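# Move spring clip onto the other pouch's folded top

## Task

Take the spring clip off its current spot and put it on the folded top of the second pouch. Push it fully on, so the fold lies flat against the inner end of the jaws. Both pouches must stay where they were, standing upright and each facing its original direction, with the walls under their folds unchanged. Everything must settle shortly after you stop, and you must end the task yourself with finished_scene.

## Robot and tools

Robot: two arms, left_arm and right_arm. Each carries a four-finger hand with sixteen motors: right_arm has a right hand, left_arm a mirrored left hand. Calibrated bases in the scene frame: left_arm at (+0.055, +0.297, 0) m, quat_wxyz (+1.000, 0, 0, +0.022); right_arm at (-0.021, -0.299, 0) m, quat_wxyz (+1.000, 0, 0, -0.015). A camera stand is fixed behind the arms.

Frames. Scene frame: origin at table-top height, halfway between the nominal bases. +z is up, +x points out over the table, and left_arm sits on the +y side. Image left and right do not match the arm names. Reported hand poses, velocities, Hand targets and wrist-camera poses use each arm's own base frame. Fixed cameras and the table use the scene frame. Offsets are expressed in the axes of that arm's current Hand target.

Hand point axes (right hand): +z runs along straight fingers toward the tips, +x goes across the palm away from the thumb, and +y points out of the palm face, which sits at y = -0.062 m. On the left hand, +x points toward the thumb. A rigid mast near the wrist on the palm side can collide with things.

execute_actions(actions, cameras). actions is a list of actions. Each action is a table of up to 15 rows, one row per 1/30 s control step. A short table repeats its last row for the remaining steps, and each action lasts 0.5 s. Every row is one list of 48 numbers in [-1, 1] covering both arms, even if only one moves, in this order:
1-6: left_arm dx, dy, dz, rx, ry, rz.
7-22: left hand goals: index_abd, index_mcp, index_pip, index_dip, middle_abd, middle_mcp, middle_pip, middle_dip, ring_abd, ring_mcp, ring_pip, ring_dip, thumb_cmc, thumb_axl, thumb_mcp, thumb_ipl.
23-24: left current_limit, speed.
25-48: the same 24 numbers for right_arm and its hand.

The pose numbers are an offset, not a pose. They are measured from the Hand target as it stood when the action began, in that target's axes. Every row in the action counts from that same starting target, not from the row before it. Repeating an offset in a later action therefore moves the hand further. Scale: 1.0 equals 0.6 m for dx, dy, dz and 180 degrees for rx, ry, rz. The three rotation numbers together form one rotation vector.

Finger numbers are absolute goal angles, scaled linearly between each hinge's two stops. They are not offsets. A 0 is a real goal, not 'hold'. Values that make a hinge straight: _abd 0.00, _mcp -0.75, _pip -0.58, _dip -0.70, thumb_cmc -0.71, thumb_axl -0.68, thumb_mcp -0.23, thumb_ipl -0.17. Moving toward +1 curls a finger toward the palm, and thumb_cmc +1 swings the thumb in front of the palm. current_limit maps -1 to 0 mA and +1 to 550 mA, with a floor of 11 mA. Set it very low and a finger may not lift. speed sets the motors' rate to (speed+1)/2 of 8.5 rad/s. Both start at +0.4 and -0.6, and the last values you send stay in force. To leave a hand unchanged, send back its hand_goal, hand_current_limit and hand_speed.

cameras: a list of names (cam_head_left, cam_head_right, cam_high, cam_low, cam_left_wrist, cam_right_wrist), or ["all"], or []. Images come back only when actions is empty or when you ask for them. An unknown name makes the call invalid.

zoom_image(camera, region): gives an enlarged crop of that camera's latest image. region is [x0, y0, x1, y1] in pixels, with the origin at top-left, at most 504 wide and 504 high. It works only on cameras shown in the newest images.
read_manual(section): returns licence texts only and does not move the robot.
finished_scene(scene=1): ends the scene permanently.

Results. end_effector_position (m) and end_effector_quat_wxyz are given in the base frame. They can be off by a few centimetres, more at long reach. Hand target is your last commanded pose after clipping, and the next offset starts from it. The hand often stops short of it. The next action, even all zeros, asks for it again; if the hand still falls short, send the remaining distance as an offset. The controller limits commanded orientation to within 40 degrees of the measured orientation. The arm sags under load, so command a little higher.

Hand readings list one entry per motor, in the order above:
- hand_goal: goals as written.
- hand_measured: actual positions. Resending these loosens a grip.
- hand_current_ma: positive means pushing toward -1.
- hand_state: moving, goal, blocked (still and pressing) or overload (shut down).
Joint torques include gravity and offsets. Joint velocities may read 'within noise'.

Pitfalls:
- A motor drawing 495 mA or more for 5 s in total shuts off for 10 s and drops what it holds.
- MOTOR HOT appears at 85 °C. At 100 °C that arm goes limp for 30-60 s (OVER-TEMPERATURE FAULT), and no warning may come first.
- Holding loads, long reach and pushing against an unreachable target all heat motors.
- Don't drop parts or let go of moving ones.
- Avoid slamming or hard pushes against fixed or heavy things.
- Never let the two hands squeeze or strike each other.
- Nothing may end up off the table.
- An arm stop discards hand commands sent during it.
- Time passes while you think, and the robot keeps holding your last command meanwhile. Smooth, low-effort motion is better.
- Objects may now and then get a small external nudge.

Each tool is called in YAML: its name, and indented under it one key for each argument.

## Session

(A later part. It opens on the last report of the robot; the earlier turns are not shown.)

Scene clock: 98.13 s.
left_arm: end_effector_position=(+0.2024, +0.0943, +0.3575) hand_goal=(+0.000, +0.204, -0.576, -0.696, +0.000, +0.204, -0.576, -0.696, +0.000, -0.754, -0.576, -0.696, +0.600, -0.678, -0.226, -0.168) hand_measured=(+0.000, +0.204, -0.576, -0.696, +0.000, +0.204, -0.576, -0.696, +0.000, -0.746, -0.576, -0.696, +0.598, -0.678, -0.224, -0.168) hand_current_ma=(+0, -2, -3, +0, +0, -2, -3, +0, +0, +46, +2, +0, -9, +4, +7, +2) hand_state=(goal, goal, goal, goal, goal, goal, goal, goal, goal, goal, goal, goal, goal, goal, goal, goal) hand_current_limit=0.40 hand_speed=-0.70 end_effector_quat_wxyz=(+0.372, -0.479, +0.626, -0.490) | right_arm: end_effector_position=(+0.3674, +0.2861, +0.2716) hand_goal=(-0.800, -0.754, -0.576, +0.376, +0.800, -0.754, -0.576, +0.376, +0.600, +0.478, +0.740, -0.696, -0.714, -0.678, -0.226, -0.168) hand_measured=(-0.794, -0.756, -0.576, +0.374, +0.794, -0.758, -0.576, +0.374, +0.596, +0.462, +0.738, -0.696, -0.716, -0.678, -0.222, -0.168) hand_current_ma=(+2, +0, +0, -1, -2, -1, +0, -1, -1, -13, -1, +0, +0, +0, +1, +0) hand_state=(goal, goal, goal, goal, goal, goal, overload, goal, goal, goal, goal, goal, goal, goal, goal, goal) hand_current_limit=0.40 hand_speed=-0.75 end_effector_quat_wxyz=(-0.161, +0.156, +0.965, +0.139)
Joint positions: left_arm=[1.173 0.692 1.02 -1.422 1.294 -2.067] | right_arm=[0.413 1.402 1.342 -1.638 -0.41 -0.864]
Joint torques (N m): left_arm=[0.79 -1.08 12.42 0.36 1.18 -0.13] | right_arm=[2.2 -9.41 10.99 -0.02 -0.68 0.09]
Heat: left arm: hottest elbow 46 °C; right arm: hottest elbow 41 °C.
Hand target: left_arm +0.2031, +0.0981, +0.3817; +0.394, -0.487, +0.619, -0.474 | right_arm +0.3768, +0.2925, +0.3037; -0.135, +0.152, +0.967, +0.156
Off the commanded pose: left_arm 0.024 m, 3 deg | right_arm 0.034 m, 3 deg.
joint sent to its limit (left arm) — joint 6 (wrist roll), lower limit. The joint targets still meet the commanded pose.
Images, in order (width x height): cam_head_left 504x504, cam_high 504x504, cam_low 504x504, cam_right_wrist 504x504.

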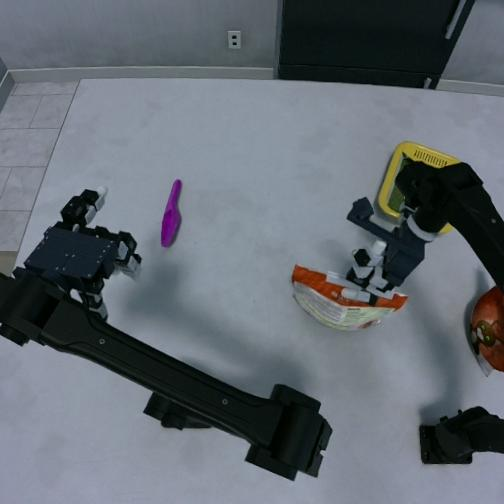

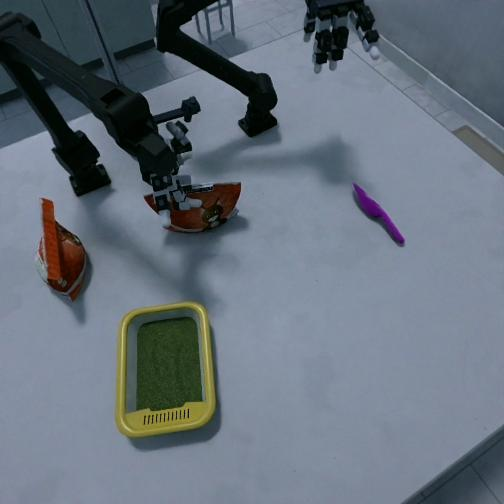

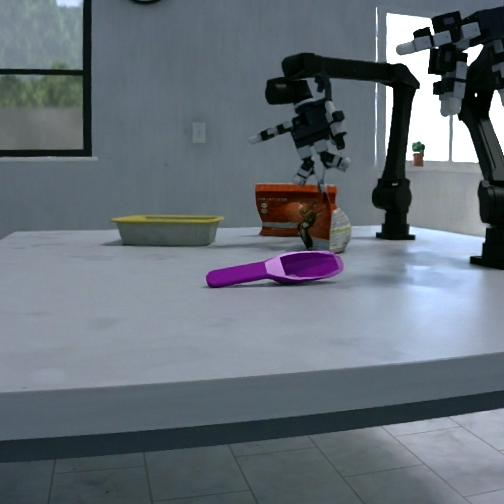

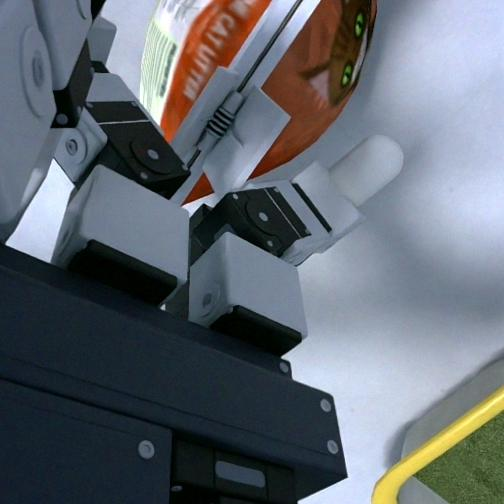

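execute_actions:
  actions:
    - [[0,0,0,0,0,0,0,0.205,-0.576,-0.696,0,0.205,-0.576,-0.696,0,-0.754,-0.576,-0.696,0.6,-0.678,-0.226,-0.168,0.4,-0.7,-0.006,0.0115,-0.04,0,0,0,-0.8,-0.754,-0.576,0.377,0.8,-0.754,-0.576,0.377,0.6,0.479,0.74,-0.696,-0.714,-0.678,-0.226,-0.168,0.4,-0.75]]
    - [[0,0,0,0,0,0,0,0.205,-0.576,-0.696,0,0.205,-0.576,-0.696,0,-0.754,-0.576,-0.696,0.6,-0.678,-0.226,-0.168,0.4,-0.7,0,0.0115,-0.04,0,0,0,-0.7,-0.754,-0.576,0.377,0.7,-0.754,-0.576,0.377,0.6,0.479,0.74,-0.696,-0.714,-0.678,-0.226,-0.168,0.4,-0.75]]
  cameras: ["cam_low","cam_right_wrist","cam_head_left","cam_high"]

zoom_image:
  camera: "cam_low"
  region: [280, 120, 360, 200]

zoom_image:
  camera: "cam_high"
  region: [130, 160, 260, 250]

zoom_image:
  camera: "cam_head_left"
  region: [280, 240, 430, 340]

Scene clock: 100.83 s.
left_arm: end_effector_position=(+0.2024, +0.0943, +0.3575) hand_goal=(+0.000, +0.204, -0.576, -0.696, +0.000, +0.204, -0.576, -0.696, +0.000, -0.754, -0.576, -0.696, +0.600, -0.678, -0.226, -0.168) hand_measured=(+0.000, +0.204, -0.576, -0.696, +0.000, +0.204, -0.576, -0.696, +0.000, -0.746, -0.576, -0.696, +0.598, -0.678, -0.224, -0.168) hand_current_ma=(+0, -2, -3, +0, +0, -2, -3, +0, +0, +46, +2, +0, -9, +4, +7, +2) hand_state=(goal, goal, goal, goal, goal, goal, goal, goal, goal, goal, goal, goal, goal, goal, goal, goal) hand_current_limit=0.40 hand_speed=-0.70 end_effector_quat_wxyz=(+0.372, -0.479, +0.626, -0.490) | right_arm: end_effector_position=(+0.3835, +0.2880, +0.3177) hand_goal=(-0.700, -0.754, -0.576, +0.376, +0.700, -0.754, -0.576, +0.376, +0.600, +0.478, +0.740, -0.696, -0.714, -0.678, -0.226, -0.168) hand_measured=(-0.702, -0.756, -0.576, +0.374, +0.700, -0.758, -0.576, +0.374, +0.596, +0.462, +0.738, -0.696, -0.716, -0.678, -0.222, -0.168) hand_current_ma=(+0, +0, +0, -1, +0, -1, +0, -1, -1, -13, -1, +0, +0, +0, +1, +0) hand_state=(goal, goal, goal, goal, goal, goal, overload, goal, goal, goal, goal, goal, goal, goal, goal, goal) hand_current_limit=0.40 hand_speed=-0.75 end_effector_quat_wxyz=(-0.134, +0.155, +0.966, +0.159)
Joint positions: left_arm=[1.173 0.692 1.02 -1.422 1.294 -2.067] | right_arm=[0.402 1.402 1.453 -1.684 -0.415 -0.864]
Joint torques (N m): left_arm=[0.79 -1.2 12.45 0.42 1.18 -0.14] | right_arm=[0.5 -9.47 11.08 0.1 -0.71 0.14]
Heat: left arm: hottest elbow 47 °C; right arm: hottest elbow 42 °C.
Hand target: left_arm +0.2031, +0.0981, +0.3817; +0.394, -0.487, +0.619, -0.474 | right_arm +0.3951, +0.2877, +0.3501; -0.135, +0.152, +0.967, +0.156
Off the commanded pose: left_arm 0.024 m, 3 deg | right_arm 0.034 m, 1 deg.
joint sent to its limit (left arm) — joint 6 (wrist roll), lower limit. The joint targets still meet the commanded pose.
joint sent to its limit (right arm) — joint 4 (wrist pitch), lower limit. The joint targets are off in orientation, not in position.
Images, in order (width x height): cam_head_left 504x504, cam_high 504x504, cam_low 504x504, cam_right_wrist 504x504.

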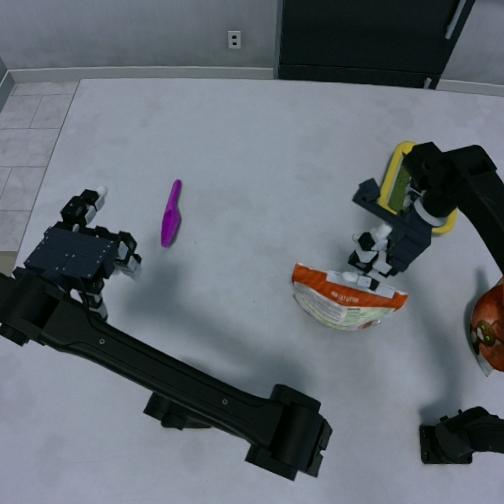

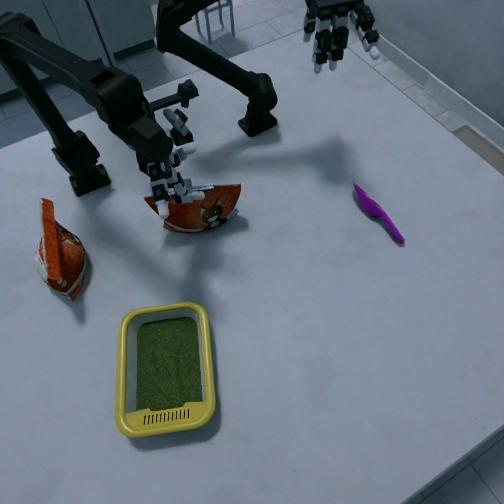

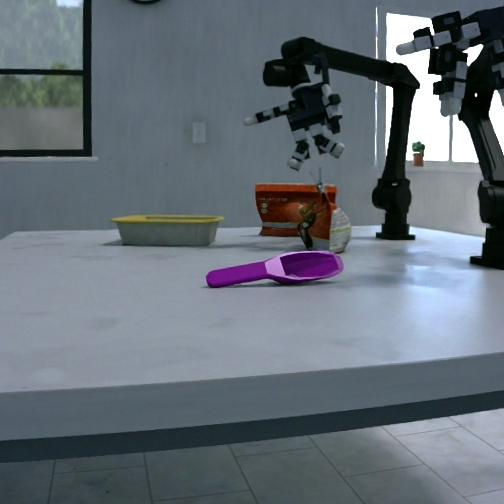

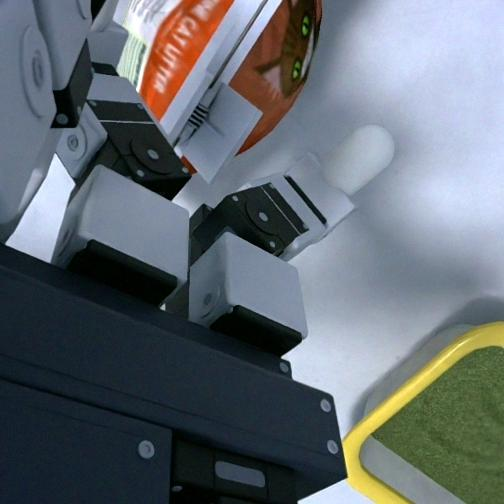

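Scaled by 6.300 from the camera's 504x504 image, which has a finer 720x720 frame.

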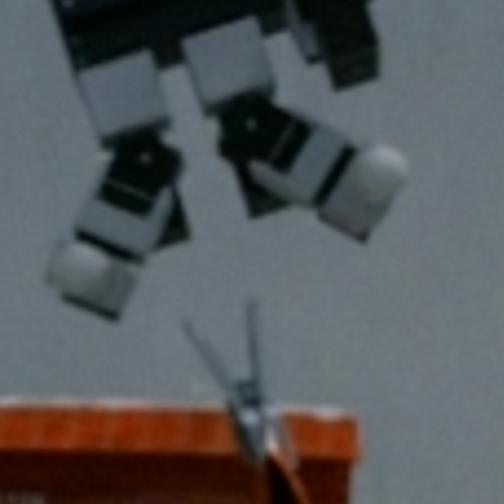

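Scaled by 3.877 from the camera's 504x504 image, which has a finer 720x720 frame.

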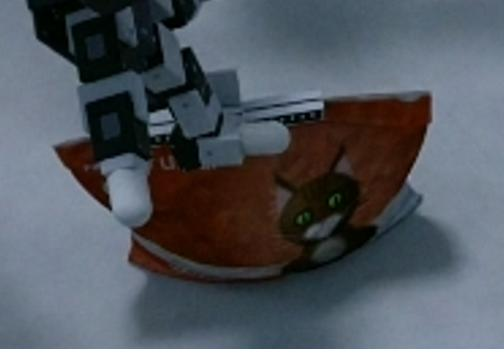

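Scaled by 3.360 from the camera's 504x504 image, which has a finer 720x720 frame.

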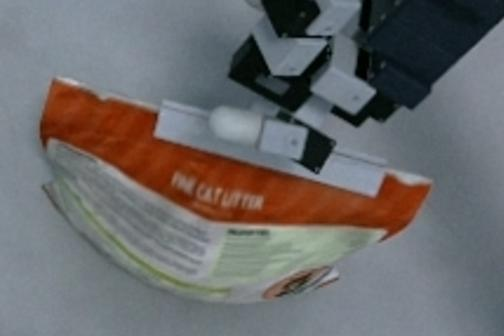

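execute_actions:
  actions:
    - [[0,0,0,0,0,0,0,0.205,-0.576,-0.696,0,0.205,-0.576,-0.696,0,-0.754,-0.576,-0.696,0.6,-0.678,-0.226,-0.168,0.4,-0.7,-0.011,-0.0152,0.0257,-0.0087,0.0026,0.0104,-0.45,-0.754,-0.576,0.377,0.45,-0.754,-0.576,0.377,0.5,0.479,0.74,-0.696,-0.714,-0.678,-0.226,-0.168,0.4,-0.75]]
    - [[0,0,0,0,0,0,0,0.205,-0.576,-0.696,0,0.205,-0.576,-0.696,0,-0.754,-0.576,-0.696,0.6,-0.678,-0.226,-0.168,0.4,-0.7,-0.011,-0.0152,0.0257,-0.0087,0.0026,0.0104,-0.45,-0.754,-0.576,0.377,0.45,-0.754,-0.576,0.377,0.5,0.479,0.74,-0.696,-0.714,-0.678,-0.226,-0.168,0.4,-0.75]]
  cameras: ["cam_low","cam_right_wrist"]

zoom_image:
  camera: "cam_low"
  region: [280, 130, 350, 200]

Scene clock: 103.77 s.
left_arm: end_effector_position=(+0.2024, +0.0943, +0.3575) hand_goal=(+0.000, +0.204, -0.576, -0.696, +0.000, +0.204, -0.576, -0.696, +0.000, -0.754, -0.576, -0.696, +0.600, -0.678, -0.226, -0.168) hand_measured=(+0.000, +0.204, -0.576, -0.696, +0.000, +0.204, -0.576, -0.696, +0.000, -0.746, -0.576, -0.696, +0.598, -0.678, -0.224, -0.168) hand_current_ma=(+0, -2, -3, +0, +0, -2, -3, +0, +0, +46, +2, +0, -9, +4, +7, +2) hand_state=(goal, goal, goal, goal, goal, goal, goal, goal, goal, goal, goal, goal, goal, goal, goal, goal) hand_current_limit=0.40 hand_speed=-0.70 end_effector_quat_wxyz=(+0.372, -0.479, +0.626, -0.490) | right_arm: end_effector_position=(+0.3906, +0.2824, +0.3159) hand_goal=(-0.450, -0.754, -0.576, +0.376, +0.450, -0.754, -0.576, +0.376, +0.500, +0.478, +0.740, -0.696, -0.714, -0.678, -0.226, -0.168) hand_measured=(-0.452, -0.756, -0.576, +0.374, +0.450, -0.758, -0.576, +0.374, +0.504, +0.462, +0.738, -0.696, -0.716, -0.678, -0.222, -0.168) hand_current_ma=(-1, +0, +0, -1, +0, -1, +0, -1, +1, -13, -1, +0, +0, +0, +1, +0) hand_state=(goal, goal, goal, goal, goal, goal, overload, goal, goal, goal, goal, goal, goal, goal, goal, goal) hand_current_limit=0.40 hand_speed=-0.75 end_effector_quat_wxyz=(-0.144, +0.175, +0.958, +0.177)
Joint positions: left_arm=[1.173 0.692 1.02 -1.422 1.294 -2.067] | right_arm=[0.374 1.402 1.436 -1.668 -0.457 -0.85]
Joint torques (N m): left_arm=[0.85 -1.08 12.4 0.39 1.17 -0.14] | right_arm=[0.85 -9 6.22 0.88 -0.77 0.15]
Heat: left arm: hottest elbow 47 °C; right arm: hottest elbow 42 °C.
Hand target: left_arm +0.2031, +0.0981, +0.3817; +0.394, -0.487, +0.619, -0.474 | right_arm +0.3941, +0.2789, +0.3129; -0.144, +0.186, +0.955, +0.179
Off the commanded pose: left_arm 0.024 m, 3 deg | right_arm 0.006 m, 1 deg.
joint sent to its limit (left arm) — joint 6 (wrist roll), lower limit. The joint targets still meet the commanded pose.
Images, in order (width x height): cam_low 504x504, cam_right_wrist 504x504.

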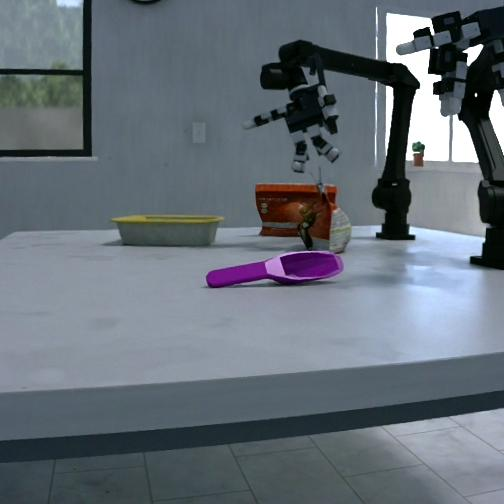

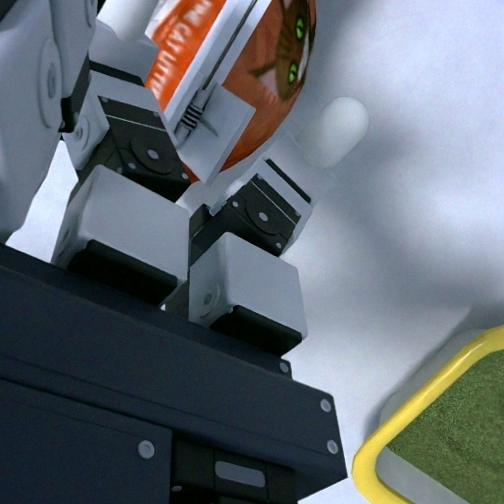

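Scaled by 7.200 from the camera's 504x504 image, which has a finer 720x720 frame.

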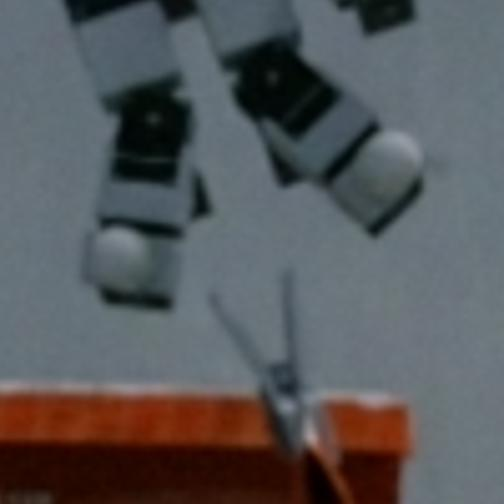

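execute_actions:
  actions:
    - [[0,0,0,0,0,0,0,0.205,-0.576,-0.696,0,0.205,-0.576,-0.696,0,-0.754,-0.576,-0.696,0.6,-0.678,-0.226,-0.168,0.4,-0.7,-0.0128,-0.003,0.004,0,0,0,-0.45,-0.754,-0.576,0.377,0.45,-0.754,-0.576,0.377,0.5,0.479,0.74,-0.696,-0.714,-0.678,-0.226,-0.168,0.4,-0.75]]
    - [[0,0,0,0,0,0,0,0.205,-0.576,-0.696,0,0.205,-0.576,-0.696,0,-0.754,-0.576,-0.696,0.6,-0.678,-0.226,-0.168,0.4,-0.7,0,-0.0077,0.023,0,0,0,-0.45,-0.754,-0.576,0.377,0.45,-0.754,-0.576,0.377,0.5,0.479,0.74,-0.696,-0.714,-0.678,-0.226,-0.168,0.4,-0.75]]
  cameras: ["cam_low","cam_right_wrist"]

zoom_image:
  camera: "cam_low"
  region: [280, 130, 350, 200]

Scene clock: 105.53 s.
left_arm: end_effector_position=(+0.2024, +0.0943, +0.3575) hand_goal=(+0.000, +0.204, -0.576, -0.696, +0.000, +0.204, -0.576, -0.696, +0.000, -0.754, -0.576, -0.696, +0.600, -0.678, -0.226, -0.168) hand_measured=(+0.000, +0.204, -0.576, -0.696, +0.000, +0.204, -0.576, -0.696, +0.000, -0.746, -0.576, -0.696, +0.598, -0.678, -0.224, -0.168) hand_current_ma=(+0, -2, -3, +0, +0, -2, -3, +0, +0, +46, +2, +0, -9, +4, +7, +2) hand_state=(goal, goal, goal, goal, goal, goal, goal, goal, goal, goal, goal, goal, goal, goal, goal, goal) hand_current_limit=0.40 hand_speed=-0.70 end_effector_quat_wxyz=(+0.372, -0.479, +0.626, -0.490) | right_arm: end_effector_position=(+0.3937, +0.2777, +0.2969) hand_goal=(-0.450, -0.754, -0.576, +0.376, +0.450, -0.754, -0.576, +0.376, +0.500, +0.478, +0.740, -0.696, -0.714, -0.678, -0.226, -0.168) hand_measured=(-0.452, -0.756, -0.576, +0.374, +0.450, -0.758, -0.576, +0.374, +0.502, +0.462, +0.738, -0.696, -0.716, -0.678, -0.222, -0.168) hand_current_ma=(-1, +0, +0, -1, +0, -1, +0, -1, +1, -13, -1, +0, +0, +0, +1, +0) hand_state=(goal, goal, goal, goal, goal, goal, overload, goal, goal, goal, goal, goal, goal, goal, goal, goal) hand_current_limit=0.40 hand_speed=-0.75 end_effector_quat_wxyz=(-0.144, +0.181, +0.957, +0.178)
Joint positions: left_arm=[1.173 0.692 1.02 -1.422 1.294 -2.067] | right_arm=[0.363 1.402 1.387 -1.62 -0.457 -0.85]
Joint torques (N m): left_arm=[0.73 -1.08 12.41 0.4 1.18 -0.13] | right_arm=[0.91 -8.7 6.19 0.91 -0.74 0.1]
Heat: left arm: hottest elbow 47 °C; right arm: hottest elbow 42 °C.
Hand target: left_arm +0.2031, +0.0981, +0.3817; +0.394, -0.487, +0.619, -0.474 | right_arm +0.3949, +0.2774, +0.2940; -0.144, +0.186, +0.955, +0.179
Off the commanded pose: left_arm 0.024 m, 3 deg | right_arm 0.003 m, 1 deg.
joint sent to its limit (left arm) — joint 6 (wrist roll), lower limit. The joint targets still meet the commanded pose.
Images, in order (width x height): cam_low 504x504, cam_right_wrist 504x504.

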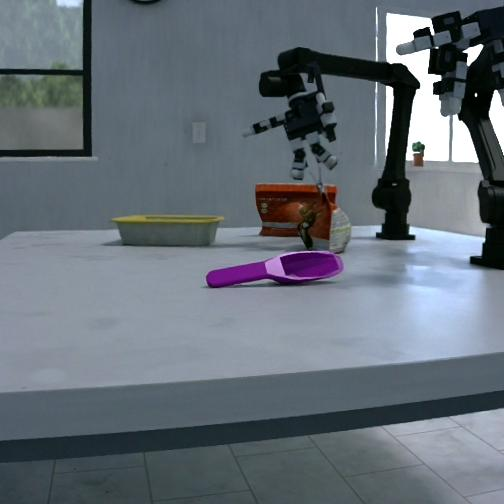

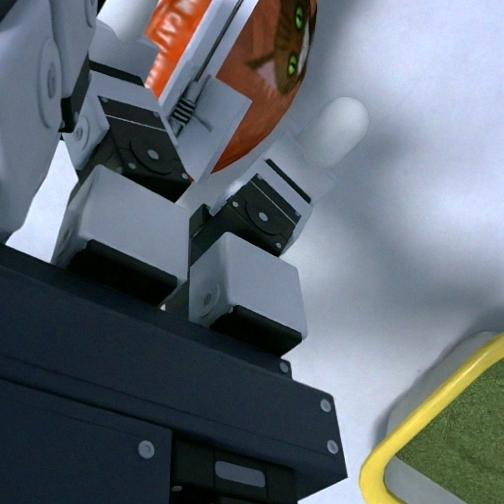

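Scaled by 7.200 from the camera's 504x504 image, which has a finer 720x720 frame.

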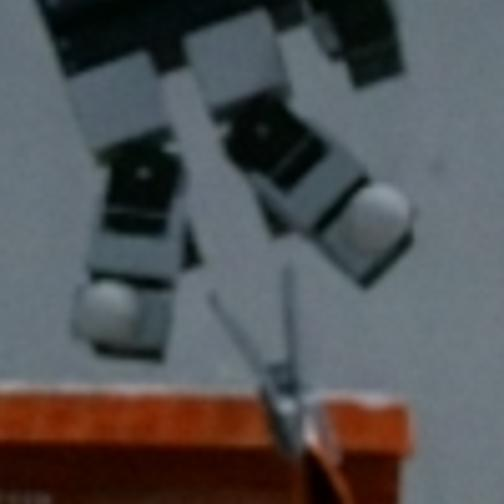

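execute_actions:
  actions:
    - [[0,0,0,0,0,0,0,0.205,-0.576,-0.696,0,0.205,-0.576,-0.696,0,-0.754,-0.576,-0.696,0.6,-0.678,-0.226,-0.168,0.4,-0.7,0,-0.0062,0.019,0,0,0,-0.45,-0.754,-0.576,0.377,0.45,-0.754,-0.576,0.377,0.5,0.479,0.74,-0.696,-0.714,-0.678,-0.226,-0.168,0.4,-0.75]]
  cameras: ["cam_low","cam_right_wrist","cam_head_left"]

zoom_image:
  camera: "cam_low"
  region: [280, 130, 350, 200]

zoom_image:
  camera: "cam_right_wrist"
  region: [70, 0, 370, 250]

Scene clock: 106.47 s.
left_arm: end_effector_position=(+0.2024, +0.0943, +0.3575) hand_goal=(+0.000, +0.204, -0.576, -0.696, +0.000, +0.204, -0.576, -0.696, +0.000, -0.754, -0.576, -0.696, +0.600, -0.678, -0.226, -0.168) hand_measured=(+0.000, +0.204, -0.576, -0.696, +0.000, +0.204, -0.576, -0.696, +0.000, -0.746, -0.576, -0.696, +0.598, -0.678, -0.224, -0.168) hand_current_ma=(+0, -2, -3, +0, +0, -2, -3, +0, +0, +46, +2, +0, -9, +4, +7, +2) hand_state=(goal, goal, goal, goal, goal, goal, goal, goal, goal, goal, goal, goal, goal, goal, goal, goal) hand_current_limit=0.40 hand_speed=-0.70 end_effector_quat_wxyz=(+0.372, -0.479, +0.626, -0.490) | right_arm: end_effector_position=(+0.3926, +0.2772, +0.2826) hand_goal=(-0.450, -0.754, -0.576, +0.376, +0.450, -0.754, -0.576, +0.376, +0.500, +0.478, +0.740, -0.696, -0.714, -0.678, -0.226, -0.168) hand_measured=(-0.452, -0.756, -0.576, +0.374, +0.450, -0.758, -0.576, +0.374, +0.502, +0.462, +0.738, -0.696, -0.716, -0.678, -0.222, -0.168) hand_current_ma=(-1, +0, +0, -1, +0, -1, +0, -1, +1, -13, -1, +0, +0, +0, +1, +0) hand_state=(goal, goal, goal, goal, goal, goal, overload, goal, goal, goal, goal, goal, goal, goal, goal, goal) hand_current_limit=0.40 hand_speed=-0.75 end_effector_quat_wxyz=(-0.146, +0.182, +0.956, +0.177)
Joint positions: left_arm=[1.173 0.692 1.02 -1.422 1.294 -2.067] | right_arm=[0.363 1.402 1.35 -1.588 -0.457 -0.848]
Joint torques (N m): left_arm=[0.73 -1.14 12.4 0.4 1.18 -0.15] | right_arm=[1.79 -8.82 6.16 0.72 -0.74 0.11]
Heat: left arm: hottest elbow 47 °C; right arm: hottest elbow 42 °C.
Hand target: left_arm +0.2031, +0.0981, +0.3817; +0.394, -0.487, +0.619, -0.474 | right_arm +0.3910, +0.2787, +0.2826; -0.144, +0.186, +0.955, +0.179
Off the commanded pose: left_arm 0.024 m, 3 deg | right_arm 0.002 m, 1 deg.
joint sent to its limit (left arm) — joint 6 (wrist roll), lower limit. The joint targets still meet the commanded pose.
Images, in order (width x height): cam_head_left 504x504, cam_low 504x504, cam_right_wrist 504x504.

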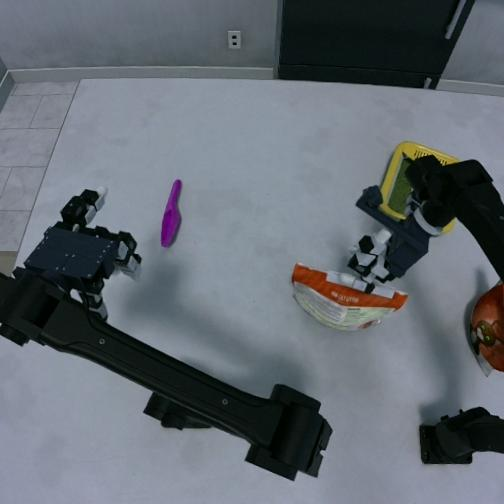

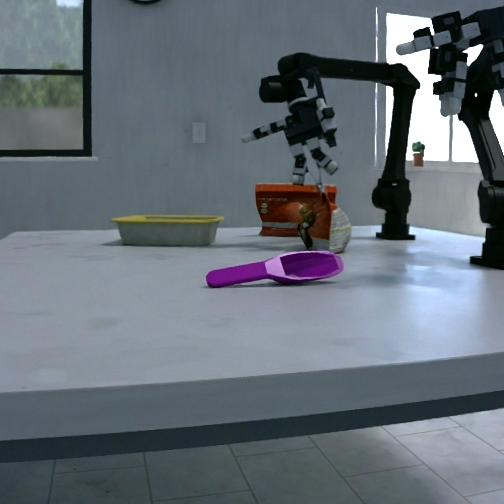

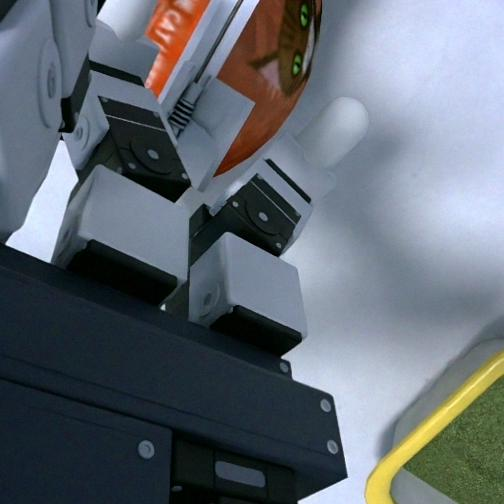

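Scaled by 7.200 from the camera's 504x504 image, which has a finer 720x720 frame.

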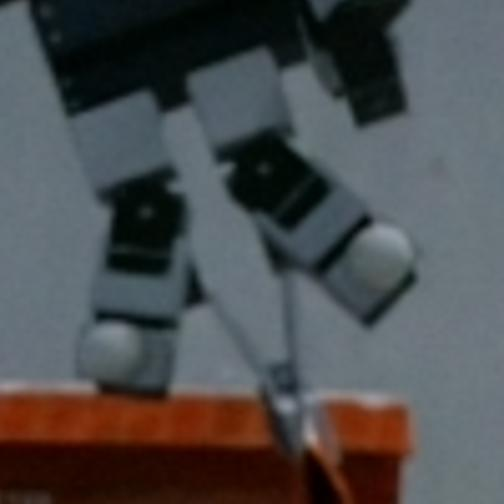

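Scaled by 1.680 from the camera's 504x504 image, which has a finer 720x720 frame.

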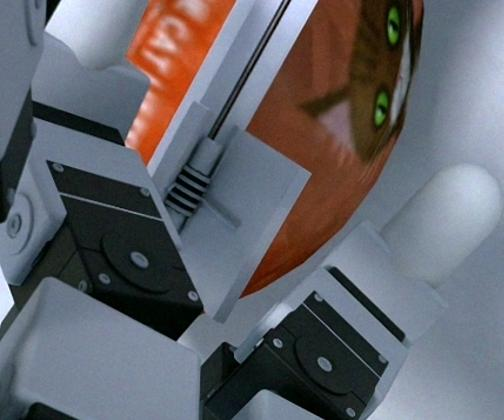

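execute_actions:
  actions:
    - [[0,0,0,0,0,0,0,0.205,-0.576,-0.696,0,0.205,-0.576,-0.696,0,-0.754,-0.576,-0.696,0.6,-0.678,-0.226,-0.168,0.4,-0.7,0,0,0,0,0,0,-0.2,-0.754,-0.576,0.377,0.2,-0.754,-0.576,0.377,0.5,0.479,0.74,-0.696,-0.714,-0.678,-0.226,-0.168,0.78,-0.85]]
    - [[0,0,0,0,0,0,0,0.205,-0.576,-0.696,0,0.205,-0.576,-0.696,0,-0.754,-0.576,-0.696,0.6,-0.678,-0.226,-0.168,0.4,-0.7,0,0,0,0,0,0,-0.05,-0.754,-0.576,0.377,0.05,-0.754,-0.576,0.377,0.5,0.479,0.74,-0.696,-0.714,-0.678,-0.226,-0.168,0.78,-0.88]]
  cameras: ["cam_low","cam_right_wrist"]

zoom_image:
  camera: "cam_low"
  region: [280, 130, 350, 200]

zoom_image:
  camera: "cam_right_wrist"
  region: [70, 0, 370, 250]

Scene clock: 107.93 s.
left_arm: end_effector_position=(+0.2024, +0.0943, +0.3575) hand_goal=(+0.000, +0.204, -0.576, -0.696, +0.000, +0.204, -0.576, -0.696, +0.000, -0.754, -0.576, -0.696, +0.600, -0.678, -0.226, -0.168) hand_measured=(+0.000, +0.204, -0.576, -0.696, +0.000, +0.204, -0.576, -0.696, +0.000, -0.746, -0.576, -0.696, +0.598, -0.678, -0.224, -0.168) hand_current_ma=(+0, -2, -3, +0, +0, -2, -3, +0, +0, +46, +2, +0, -9, +4, +7, +2) hand_state=(goal, goal, goal, goal, goal, goal, goal, goal, goal, goal, goal, goal, goal, goal, goal, goal) hand_current_limit=0.40 hand_speed=-0.70 end_effector_quat_wxyz=(+0.372, -0.479, +0.626, -0.490) | right_arm: end_effector_position=(+0.3944, +0.2778, +0.2831) hand_goal=(-0.050, -0.754, -0.576, +0.376, +0.050, -0.754, -0.576, +0.376, +0.500, +0.478, +0.740, -0.696, -0.714, -0.678, -0.226, -0.168) hand_measured=(-0.218, -0.752, -0.576, +0.374, +0.174, -0.758, -0.576, +0.374, +0.502, +0.462, +0.738, -0.696, -0.716, -0.678, -0.222, -0.168) hand_current_ma=(-442, +0, +0, -1, +271, -2, +0, -1, +1, -13, -1, +0, +0, +0, +1, +0) hand_state=(blocked, goal, goal, goal, blocked, goal, overload, goal, goal, goal, goal, goal, goal, goal, goal, goal) hand_current_limit=0.78 hand_speed=-0.88 end_effector_quat_wxyz=(-0.142, +0.181, +0.957, +0.179)
Joint positions: left_arm=[1.173 0.692 1.02 -1.422 1.294 -2.067] | right_arm=[0.363 1.402 1.35 -1.579 -0.457 -0.848]
Joint torques (N m): left_arm=[0.79 -1.14 12.41 0.4 1.19 -0.14] | right_arm=[2.08 -9.58 6.13 0.58 -0.72 0.13]
Heat: left arm: hottest elbow 47 °C; right arm: hottest elbow 42 °C.
Hand target: left_arm +0.2031, +0.0981, +0.3817; +0.394, -0.487, +0.619, -0.474 | right_arm +0.3910, +0.2787, +0.2827; -0.144, +0.185, +0.955, +0.179
Off the commanded pose: left_arm 0.024 m, 3 deg | right_arm 0.004 m, 1 deg.
joint sent to its limit (left arm) — joint 6 (wrist roll), lower limit. The joint targets still meet the commanded pose.
Images, in order (width x height): cam_low 504x504, cam_right_wrist 504x504.

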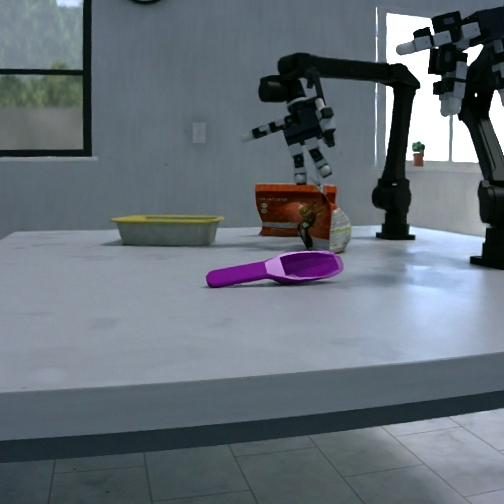

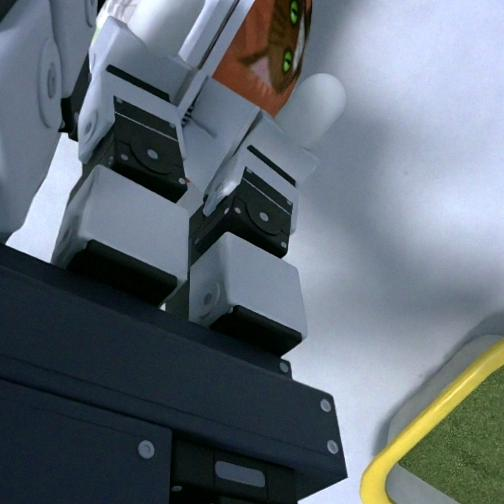

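Scaled by 7.200 from the camera's 504x504 image, which has a finer 720x720 frame.

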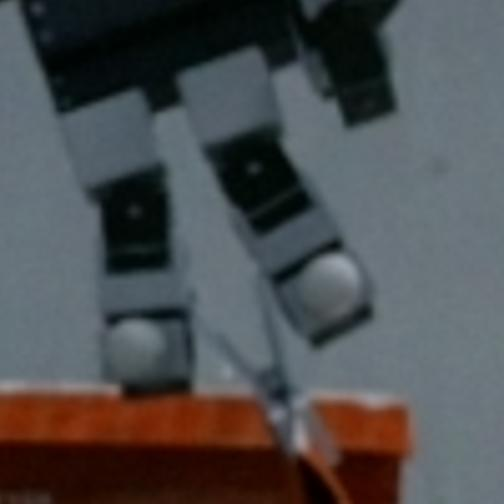

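Scaled by 1.680 from the camera's 504x504 image, which has a finer 720x720 frame.

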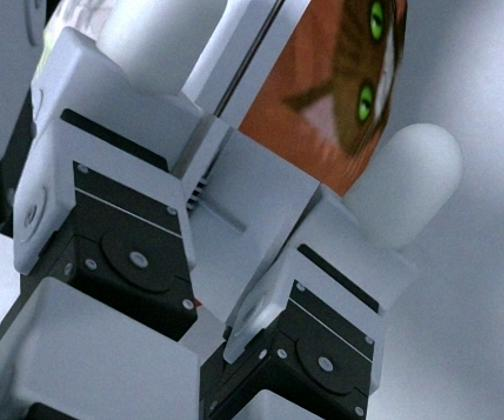

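execute_actions:
  actions:
    - [[0,0,0,0,0,0,0,0.205,-0.576,-0.696,0,0.205,-0.576,-0.696,0,-0.754,-0.576,-0.696,0.6,-0.678,-0.226,-0.168,0.4,-0.7,0,0,0,0,0,0,0.06,-0.754,-0.576,0.377,0.14,-0.754,-0.576,0.377,0.5,0.479,0.74,-0.696,-0.714,-0.678,-0.226,-0.168,0.78,-0.88]]
    - [[0,0,0,0,0,0,0,0.205,-0.576,-0.696,0,0.205,-0.576,-0.696,0,-0.754,-0.576,-0.696,0.6,-0.678,-0.226,-0.168,0.4,-0.7,0,0,0,0,0,0,0.1,-0.754,-0.576,0.377,0.1,-0.754,-0.576,0.377,0.5,0.479,0.74,-0.696,-0.714,-0.678,-0.226,-0.168,0.78,-0.88]]
  cameras: ["cam_low","cam_right_wrist"]

zoom_image:
  camera: "cam_low"
  region: [280, 130, 350, 200]

zoom_image:
  camera: "cam_right_wrist"
  region: [70, 0, 370, 250]

Scene clock: 109.60 s.
left_arm: end_effector_position=(+0.2024, +0.0943, +0.3575) hand_goal=(+0.000, +0.204, -0.576, -0.696, +0.000, +0.204, -0.576, -0.696, +0.000, -0.754, -0.576, -0.696, +0.600, -0.678, -0.226, -0.168) hand_measured=(+0.000, +0.204, -0.576, -0.696, +0.000, +0.204, -0.576, -0.696, +0.000, -0.746, -0.576, -0.696, +0.598, -0.678, -0.224, -0.168) hand_current_ma=(+0, -2, -3, +0, +0, -2, -3, +0, +0, +46, +2, +0, -9, +4, +7, +2) hand_state=(goal, goal, goal, goal, goal, goal, goal, goal, goal, goal, goal, goal, goal, goal, goal, goal) hand_current_limit=0.40 hand_speed=-0.70 end_effector_quat_wxyz=(+0.372, -0.479, +0.626, -0.490) | right_arm: end_effector_position=(+0.3944, +0.2778, +0.2831) hand_goal=(+0.100, -0.754, -0.576, +0.376, +0.100, -0.754, -0.576, +0.376, +0.500, +0.478, +0.740, -0.696, -0.714, -0.678, -0.226, -0.168) hand_measured=(-0.196, -0.752, -0.576, +0.374, +0.200, -0.760, -0.576, +0.374, +0.502, +0.462, +0.738, -0.696, -0.716, -0.678, -0.222, -0.168) hand_current_ma=(-490, +0, +0, -1, +190, -2, +0, -1, +1, -13, -1, +0, +0, +0, +1, +0) hand_state=(blocked, goal, goal, goal, blocked, goal, overload, goal, goal, goal, goal, goal, goal, goal, goal, goal) hand_current_limit=0.78 hand_speed=-0.88 end_effector_quat_wxyz=(-0.142, +0.181, +0.957, +0.179)
Joint positions: left_arm=[1.173 0.692 1.02 -1.422 1.294 -2.067] | right_arm=[0.363 1.402 1.35 -1.579 -0.457 -0.848]
Joint torques (N m): left_arm=[0.67 -0.97 12.45 0.38 1.18 -0.14] | right_arm=[1.61 -8.88 6.16 0.55 -0.8 0.18]
Heat: left arm: hottest elbow 47 °C; right arm: hottest elbow 42 °C.
Hand target: left_arm +0.2031, +0.0981, +0.3817; +0.394, -0.487, +0.619, -0.474 | right_arm +0.3910, +0.2787, +0.2826; -0.144, +0.186, +0.955, +0.179
Off the commanded pose: left_arm 0.024 m, 3 deg | right_arm 0.004 m, 1 deg.
joint sent to its limit (left arm) — joint 6 (wrist roll), lower limit. The joint targets still meet the commanded pose.
Images, in order (width x height): cam_low 504x504, cam_right_wrist 504x504.

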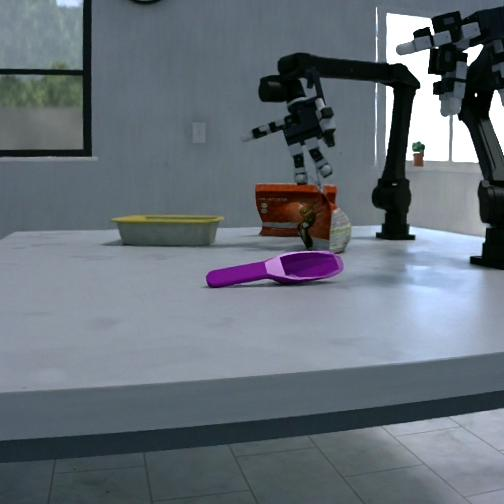

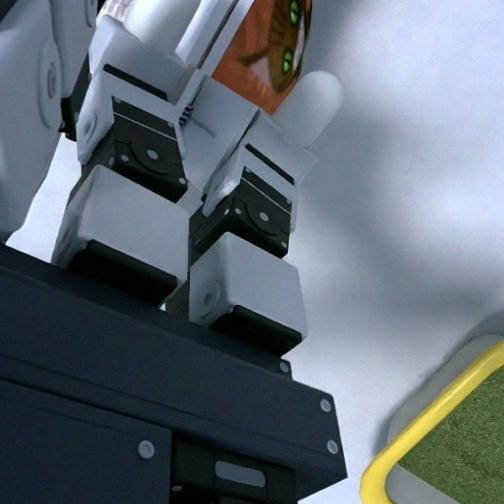

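Scaled by 7.200 from the camera's 504x504 image, which has a finer 720x720 frame.

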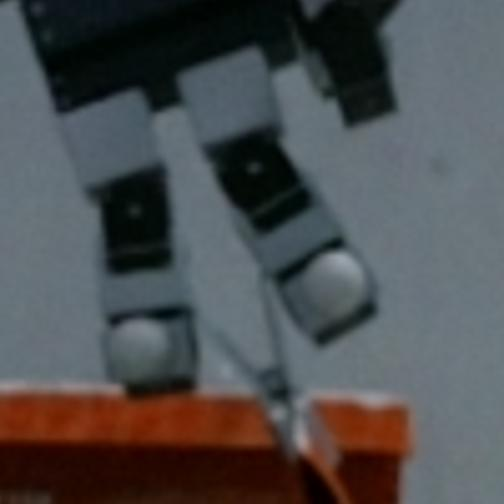

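Scaled by 1.680 from the camera's 504x504 image, which has a finer 720x720 frame.

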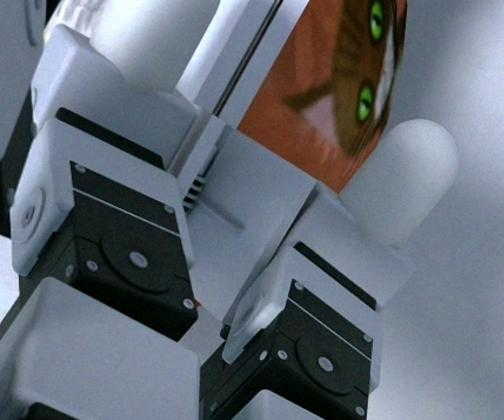

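execute_actions:
  actions:
    - [[0,0,0,0,0,0,0,0.205,-0.576,-0.696,0,0.205,-0.576,-0.696,0,-0.754,-0.576,-0.696,0.6,-0.678,-0.226,-0.168,0.4,-0.7,0,0,0,0,0,0,-0.4,-0.754,-0.576,0.377,0.4,-0.754,-0.576,0.377,0.5,0.479,0.74,-0.696,-0.714,-0.678,-0.226,-0.168,0.4,-0.8]]
    - [[0,0,0,0,0,0,0,0.205,-0.576,-0.696,0,0.205,-0.576,-0.696,0,-0.754,-0.576,-0.696,0.6,-0.678,-0.226,-0.168,0.4,-0.7,0.0095,0.0012,-0.004,0,0,0,-0.4,-0.754,-0.576,0.377,0.4,-0.754,-0.576,0.377,0.5,0.479,0.74,-0.696,-0.714,-0.678,-0.226,-0.168,0.4,-0.75]]
  cameras: ["cam_low","cam_right_wrist"]

zoom_image:
  camera: "cam_low"
  region: [280, 130, 350, 200]

Scene clock: 111.47 s.
left_arm: end_effector_position=(+0.2024, +0.0943, +0.3575) hand_goal=(+0.000, +0.204, -0.576, -0.696, +0.000, +0.204, -0.576, -0.696, +0.000, -0.754, -0.576, -0.696, +0.600, -0.678, -0.226, -0.168) hand_measured=(+0.000, +0.204, -0.576, -0.696, +0.000, +0.204, -0.576, -0.696, +0.000, -0.746, -0.576, -0.696, +0.598, -0.678, -0.224, -0.168) hand_current_ma=(+0, -2, -3, +0, +0, -2, -3, +0, +0, +46, +2, +0, -9, +4, +7, +2) hand_state=(goal, goal, goal, goal, goal, goal, goal, goal, goal, goal, goal, goal, goal, goal, goal, goal) hand_current_limit=0.40 hand_speed=-0.70 end_effector_quat_wxyz=(+0.372, -0.479, +0.626, -0.490) | right_arm: end_effector_position=(+0.3939, +0.2785, +0.2838) hand_goal=(-0.400, -0.754, -0.576, +0.376, +0.400, -0.754, -0.576, +0.376, +0.500, +0.478, +0.740, -0.696, -0.714, -0.678, -0.226, -0.168) hand_measured=(-0.396, -0.754, -0.576, +0.374, +0.392, -0.760, -0.576, +0.374, +0.502, +0.462, +0.738, -0.696, -0.716, -0.678, -0.222, -0.168) hand_current_ma=(+1, +0, +0, -1, -3, -2, +0, -1, +1, -13, -1, +0, +0, +0, +1, +0) hand_state=(goal, goal, goal, goal, goal, goal, overload, goal, goal, goal, goal, goal, goal, goal, goal, goal) hand_current_limit=0.40 hand_speed=-0.75 end_effector_quat_wxyz=(-0.142, +0.183, +0.956, +0.179)
Joint positions: left_arm=[1.173 0.692 1.02 -1.422 1.294 -2.067] | right_arm=[0.365 1.4 1.35 -1.579 -0.458 -0.84]
Joint torques (N m): left_arm=[0.73 -1.26 12.41 0.38 1.18 -0.15] | right_arm=[2.49 -9.76 6.34 0.27 -0.73 0.19]
Heat: left arm: hottest elbow 47 °C; right arm: hottest elbow 42 °C.
Hand target: left_arm +0.2031, +0.0981, +0.3817; +0.394, -0.487, +0.619, -0.474 | right_arm +0.3867, +0.2801, +0.2870; -0.144, +0.185, +0.955, +0.179
Off the commanded pose: left_arm 0.024 m, 3 deg | right_arm 0.008 m, 0 deg.
joint sent to its limit (left arm) — joint 6 (wrist roll), lower limit. The joint targets still meet the commanded pose.
Images, in order (width x height): cam_low 504x504, cam_right_wrist 504x504.

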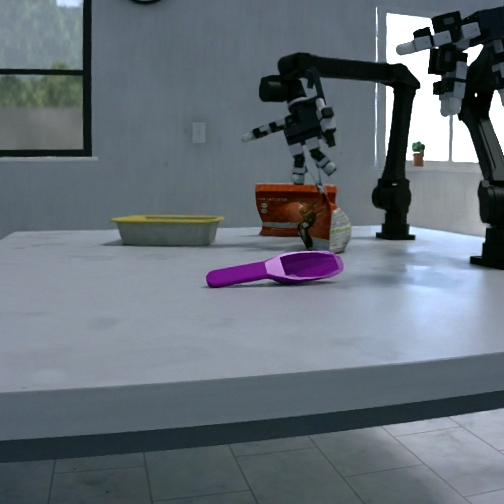

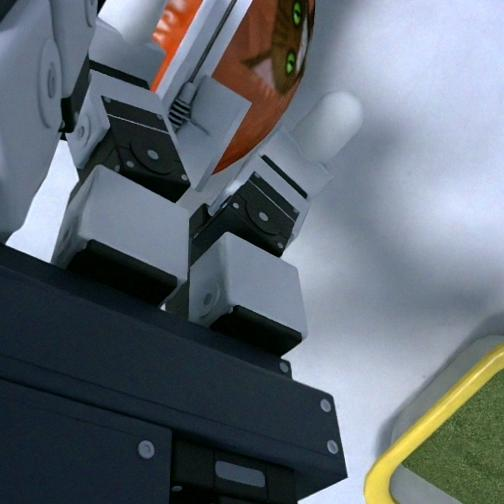

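Scaled by 7.200 from the camera's 504x504 image, which has a finer 720x720 frame.

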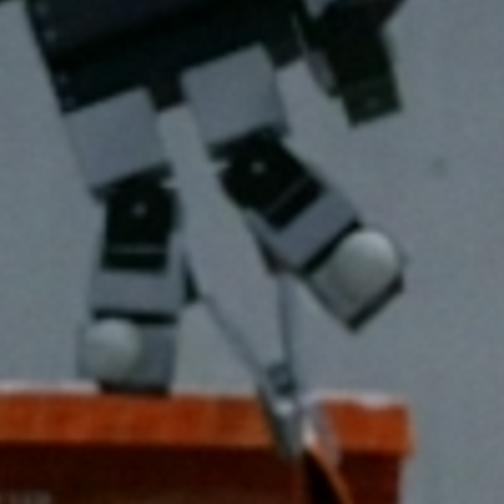

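execute_actions:
  actions:
    - [[0,0,0,0,0,0,0,0.205,-0.576,-0.696,0,0.205,-0.576,-0.696,0,-0.754,-0.576,-0.696,0.6,-0.678,-0.226,-0.168,0.4,-0.7,0,0.018,-0.0555,0,0,0,-0.45,-0.754,-0.576,0.377,0.45,-0.754,-0.576,0.377,0.5,0.479,0.74,-0.696,-0.714,-0.678,-0.226,-0.168,0.4,-0.8]]
    - [[0,0,0,0,0,0,0,0.205,-0.576,-0.696,0,0.205,-0.576,-0.696,0,-0.754,-0.576,-0.696,0.6,-0.678,-0.226,-0.168,0.4,-0.7,0,0,0,0,0,0,-0.45,-0.754,-0.576,0.377,0.45,-0.754,-0.576,0.377,0.5,0.479,0.74,-0.696,-0.714,-0.678,-0.226,-0.168,0.4,-0.75]]
  cameras: ["cam_low","cam_right_wrist"]

zoom_image:
  camera: "cam_low"
  region: [280, 130, 350, 200]

Scene clock: 112.97 s.
left_arm: end_effector_position=(+0.2024, +0.0943, +0.3575) hand_goal=(+0.000, +0.204, -0.576, -0.696, +0.000, +0.204, -0.576, -0.696, +0.000, -0.754, -0.576, -0.696, +0.600, -0.678, -0.226, -0.168) hand_measured=(+0.000, +0.204, -0.576, -0.696, +0.000, +0.204, -0.576, -0.696, +0.000, -0.746, -0.576, -0.696, +0.598, -0.678, -0.224, -0.168) hand_current_ma=(+0, -2, -3, +0, +0, -2, -3, +0, +0, +46, +2, +0, -9, +4, +7, +2) hand_state=(goal, goal, goal, goal, goal, goal, goal, goal, goal, goal, goal, goal, goal, goal, goal, goal) hand_current_limit=0.40 hand_speed=-0.70 end_effector_quat_wxyz=(+0.372, -0.479, +0.626, -0.490) | right_arm: end_effector_position=(+0.3842, +0.2742, +0.2957) hand_goal=(-0.450, -0.754, -0.576, +0.376, +0.450, -0.754, -0.576, +0.376, +0.500, +0.478, +0.740, -0.696, -0.714, -0.678, -0.226, -0.168) hand_measured=(-0.446, -0.754, -0.576, +0.374, +0.442, -0.758, -0.576, +0.374, +0.502, +0.462, +0.738, -0.696, -0.716, -0.678, -0.222, -0.168) hand_current_ma=(+1, +0, +0, -1, -3, -2, +0, -1, +1, -13, -1, +0, +0, +0, +1, +0) hand_state=(goal, goal, goal, goal, goal, goal, overload, goal, goal, goal, goal, goal, goal, goal, goal, goal) hand_current_limit=0.40 hand_speed=-0.75 end_effector_quat_wxyz=(-0.164, +0.190, +0.954, +0.165)
Joint positions: left_arm=[1.173 0.692 1.02 -1.422 1.294 -2.067] | right_arm=[0.364 1.4 1.389 -1.67 -0.458 -0.84]
Joint torques (N m): left_arm=[0.73 -1.03 12.42 0.38 1.18 -0.14] | right_arm=[1.03 -8.53 10.96 -0.08 -0.68 0]
Heat: left arm: hottest elbow 47 °C; right arm: hottest elbow 42 °C.
Hand target: left_arm +0.2031, +0.0981, +0.3817; +0.394, -0.487, +0.619, -0.474 | right_arm +0.3980, +0.2763, +0.3199; -0.144, +0.186, +0.955, +0.179
Off the commanded pose: left_arm 0.024 m, 3 deg | right_arm 0.028 m, 3 deg.
joint sent to its limit (left arm) — joint 6 (wrist roll), lower limit. The joint targets still meet the commanded pose.
Images, in order (width x height): cam_low 504x504, cam_right_wrist 504x504.

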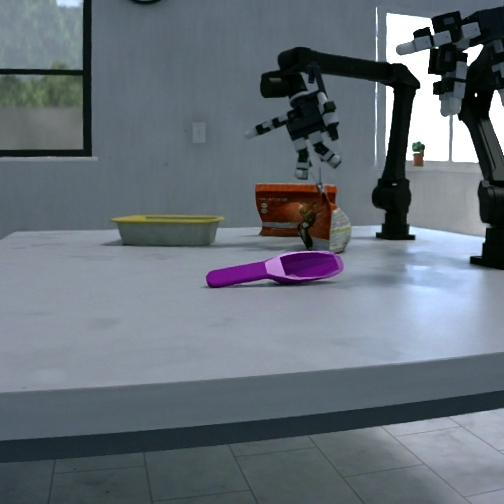

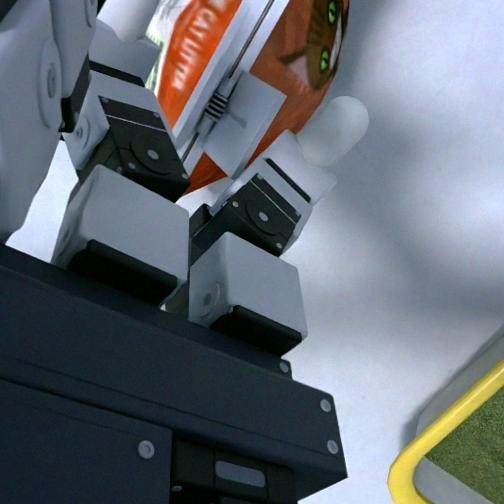

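Scaled by 7.200 from the camera's 504x504 image, which has a finer 720x720 frame.

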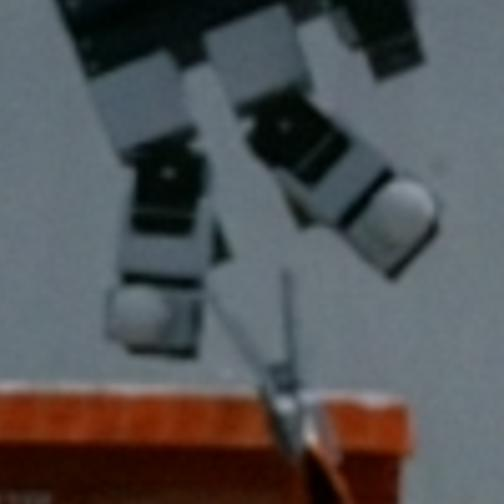

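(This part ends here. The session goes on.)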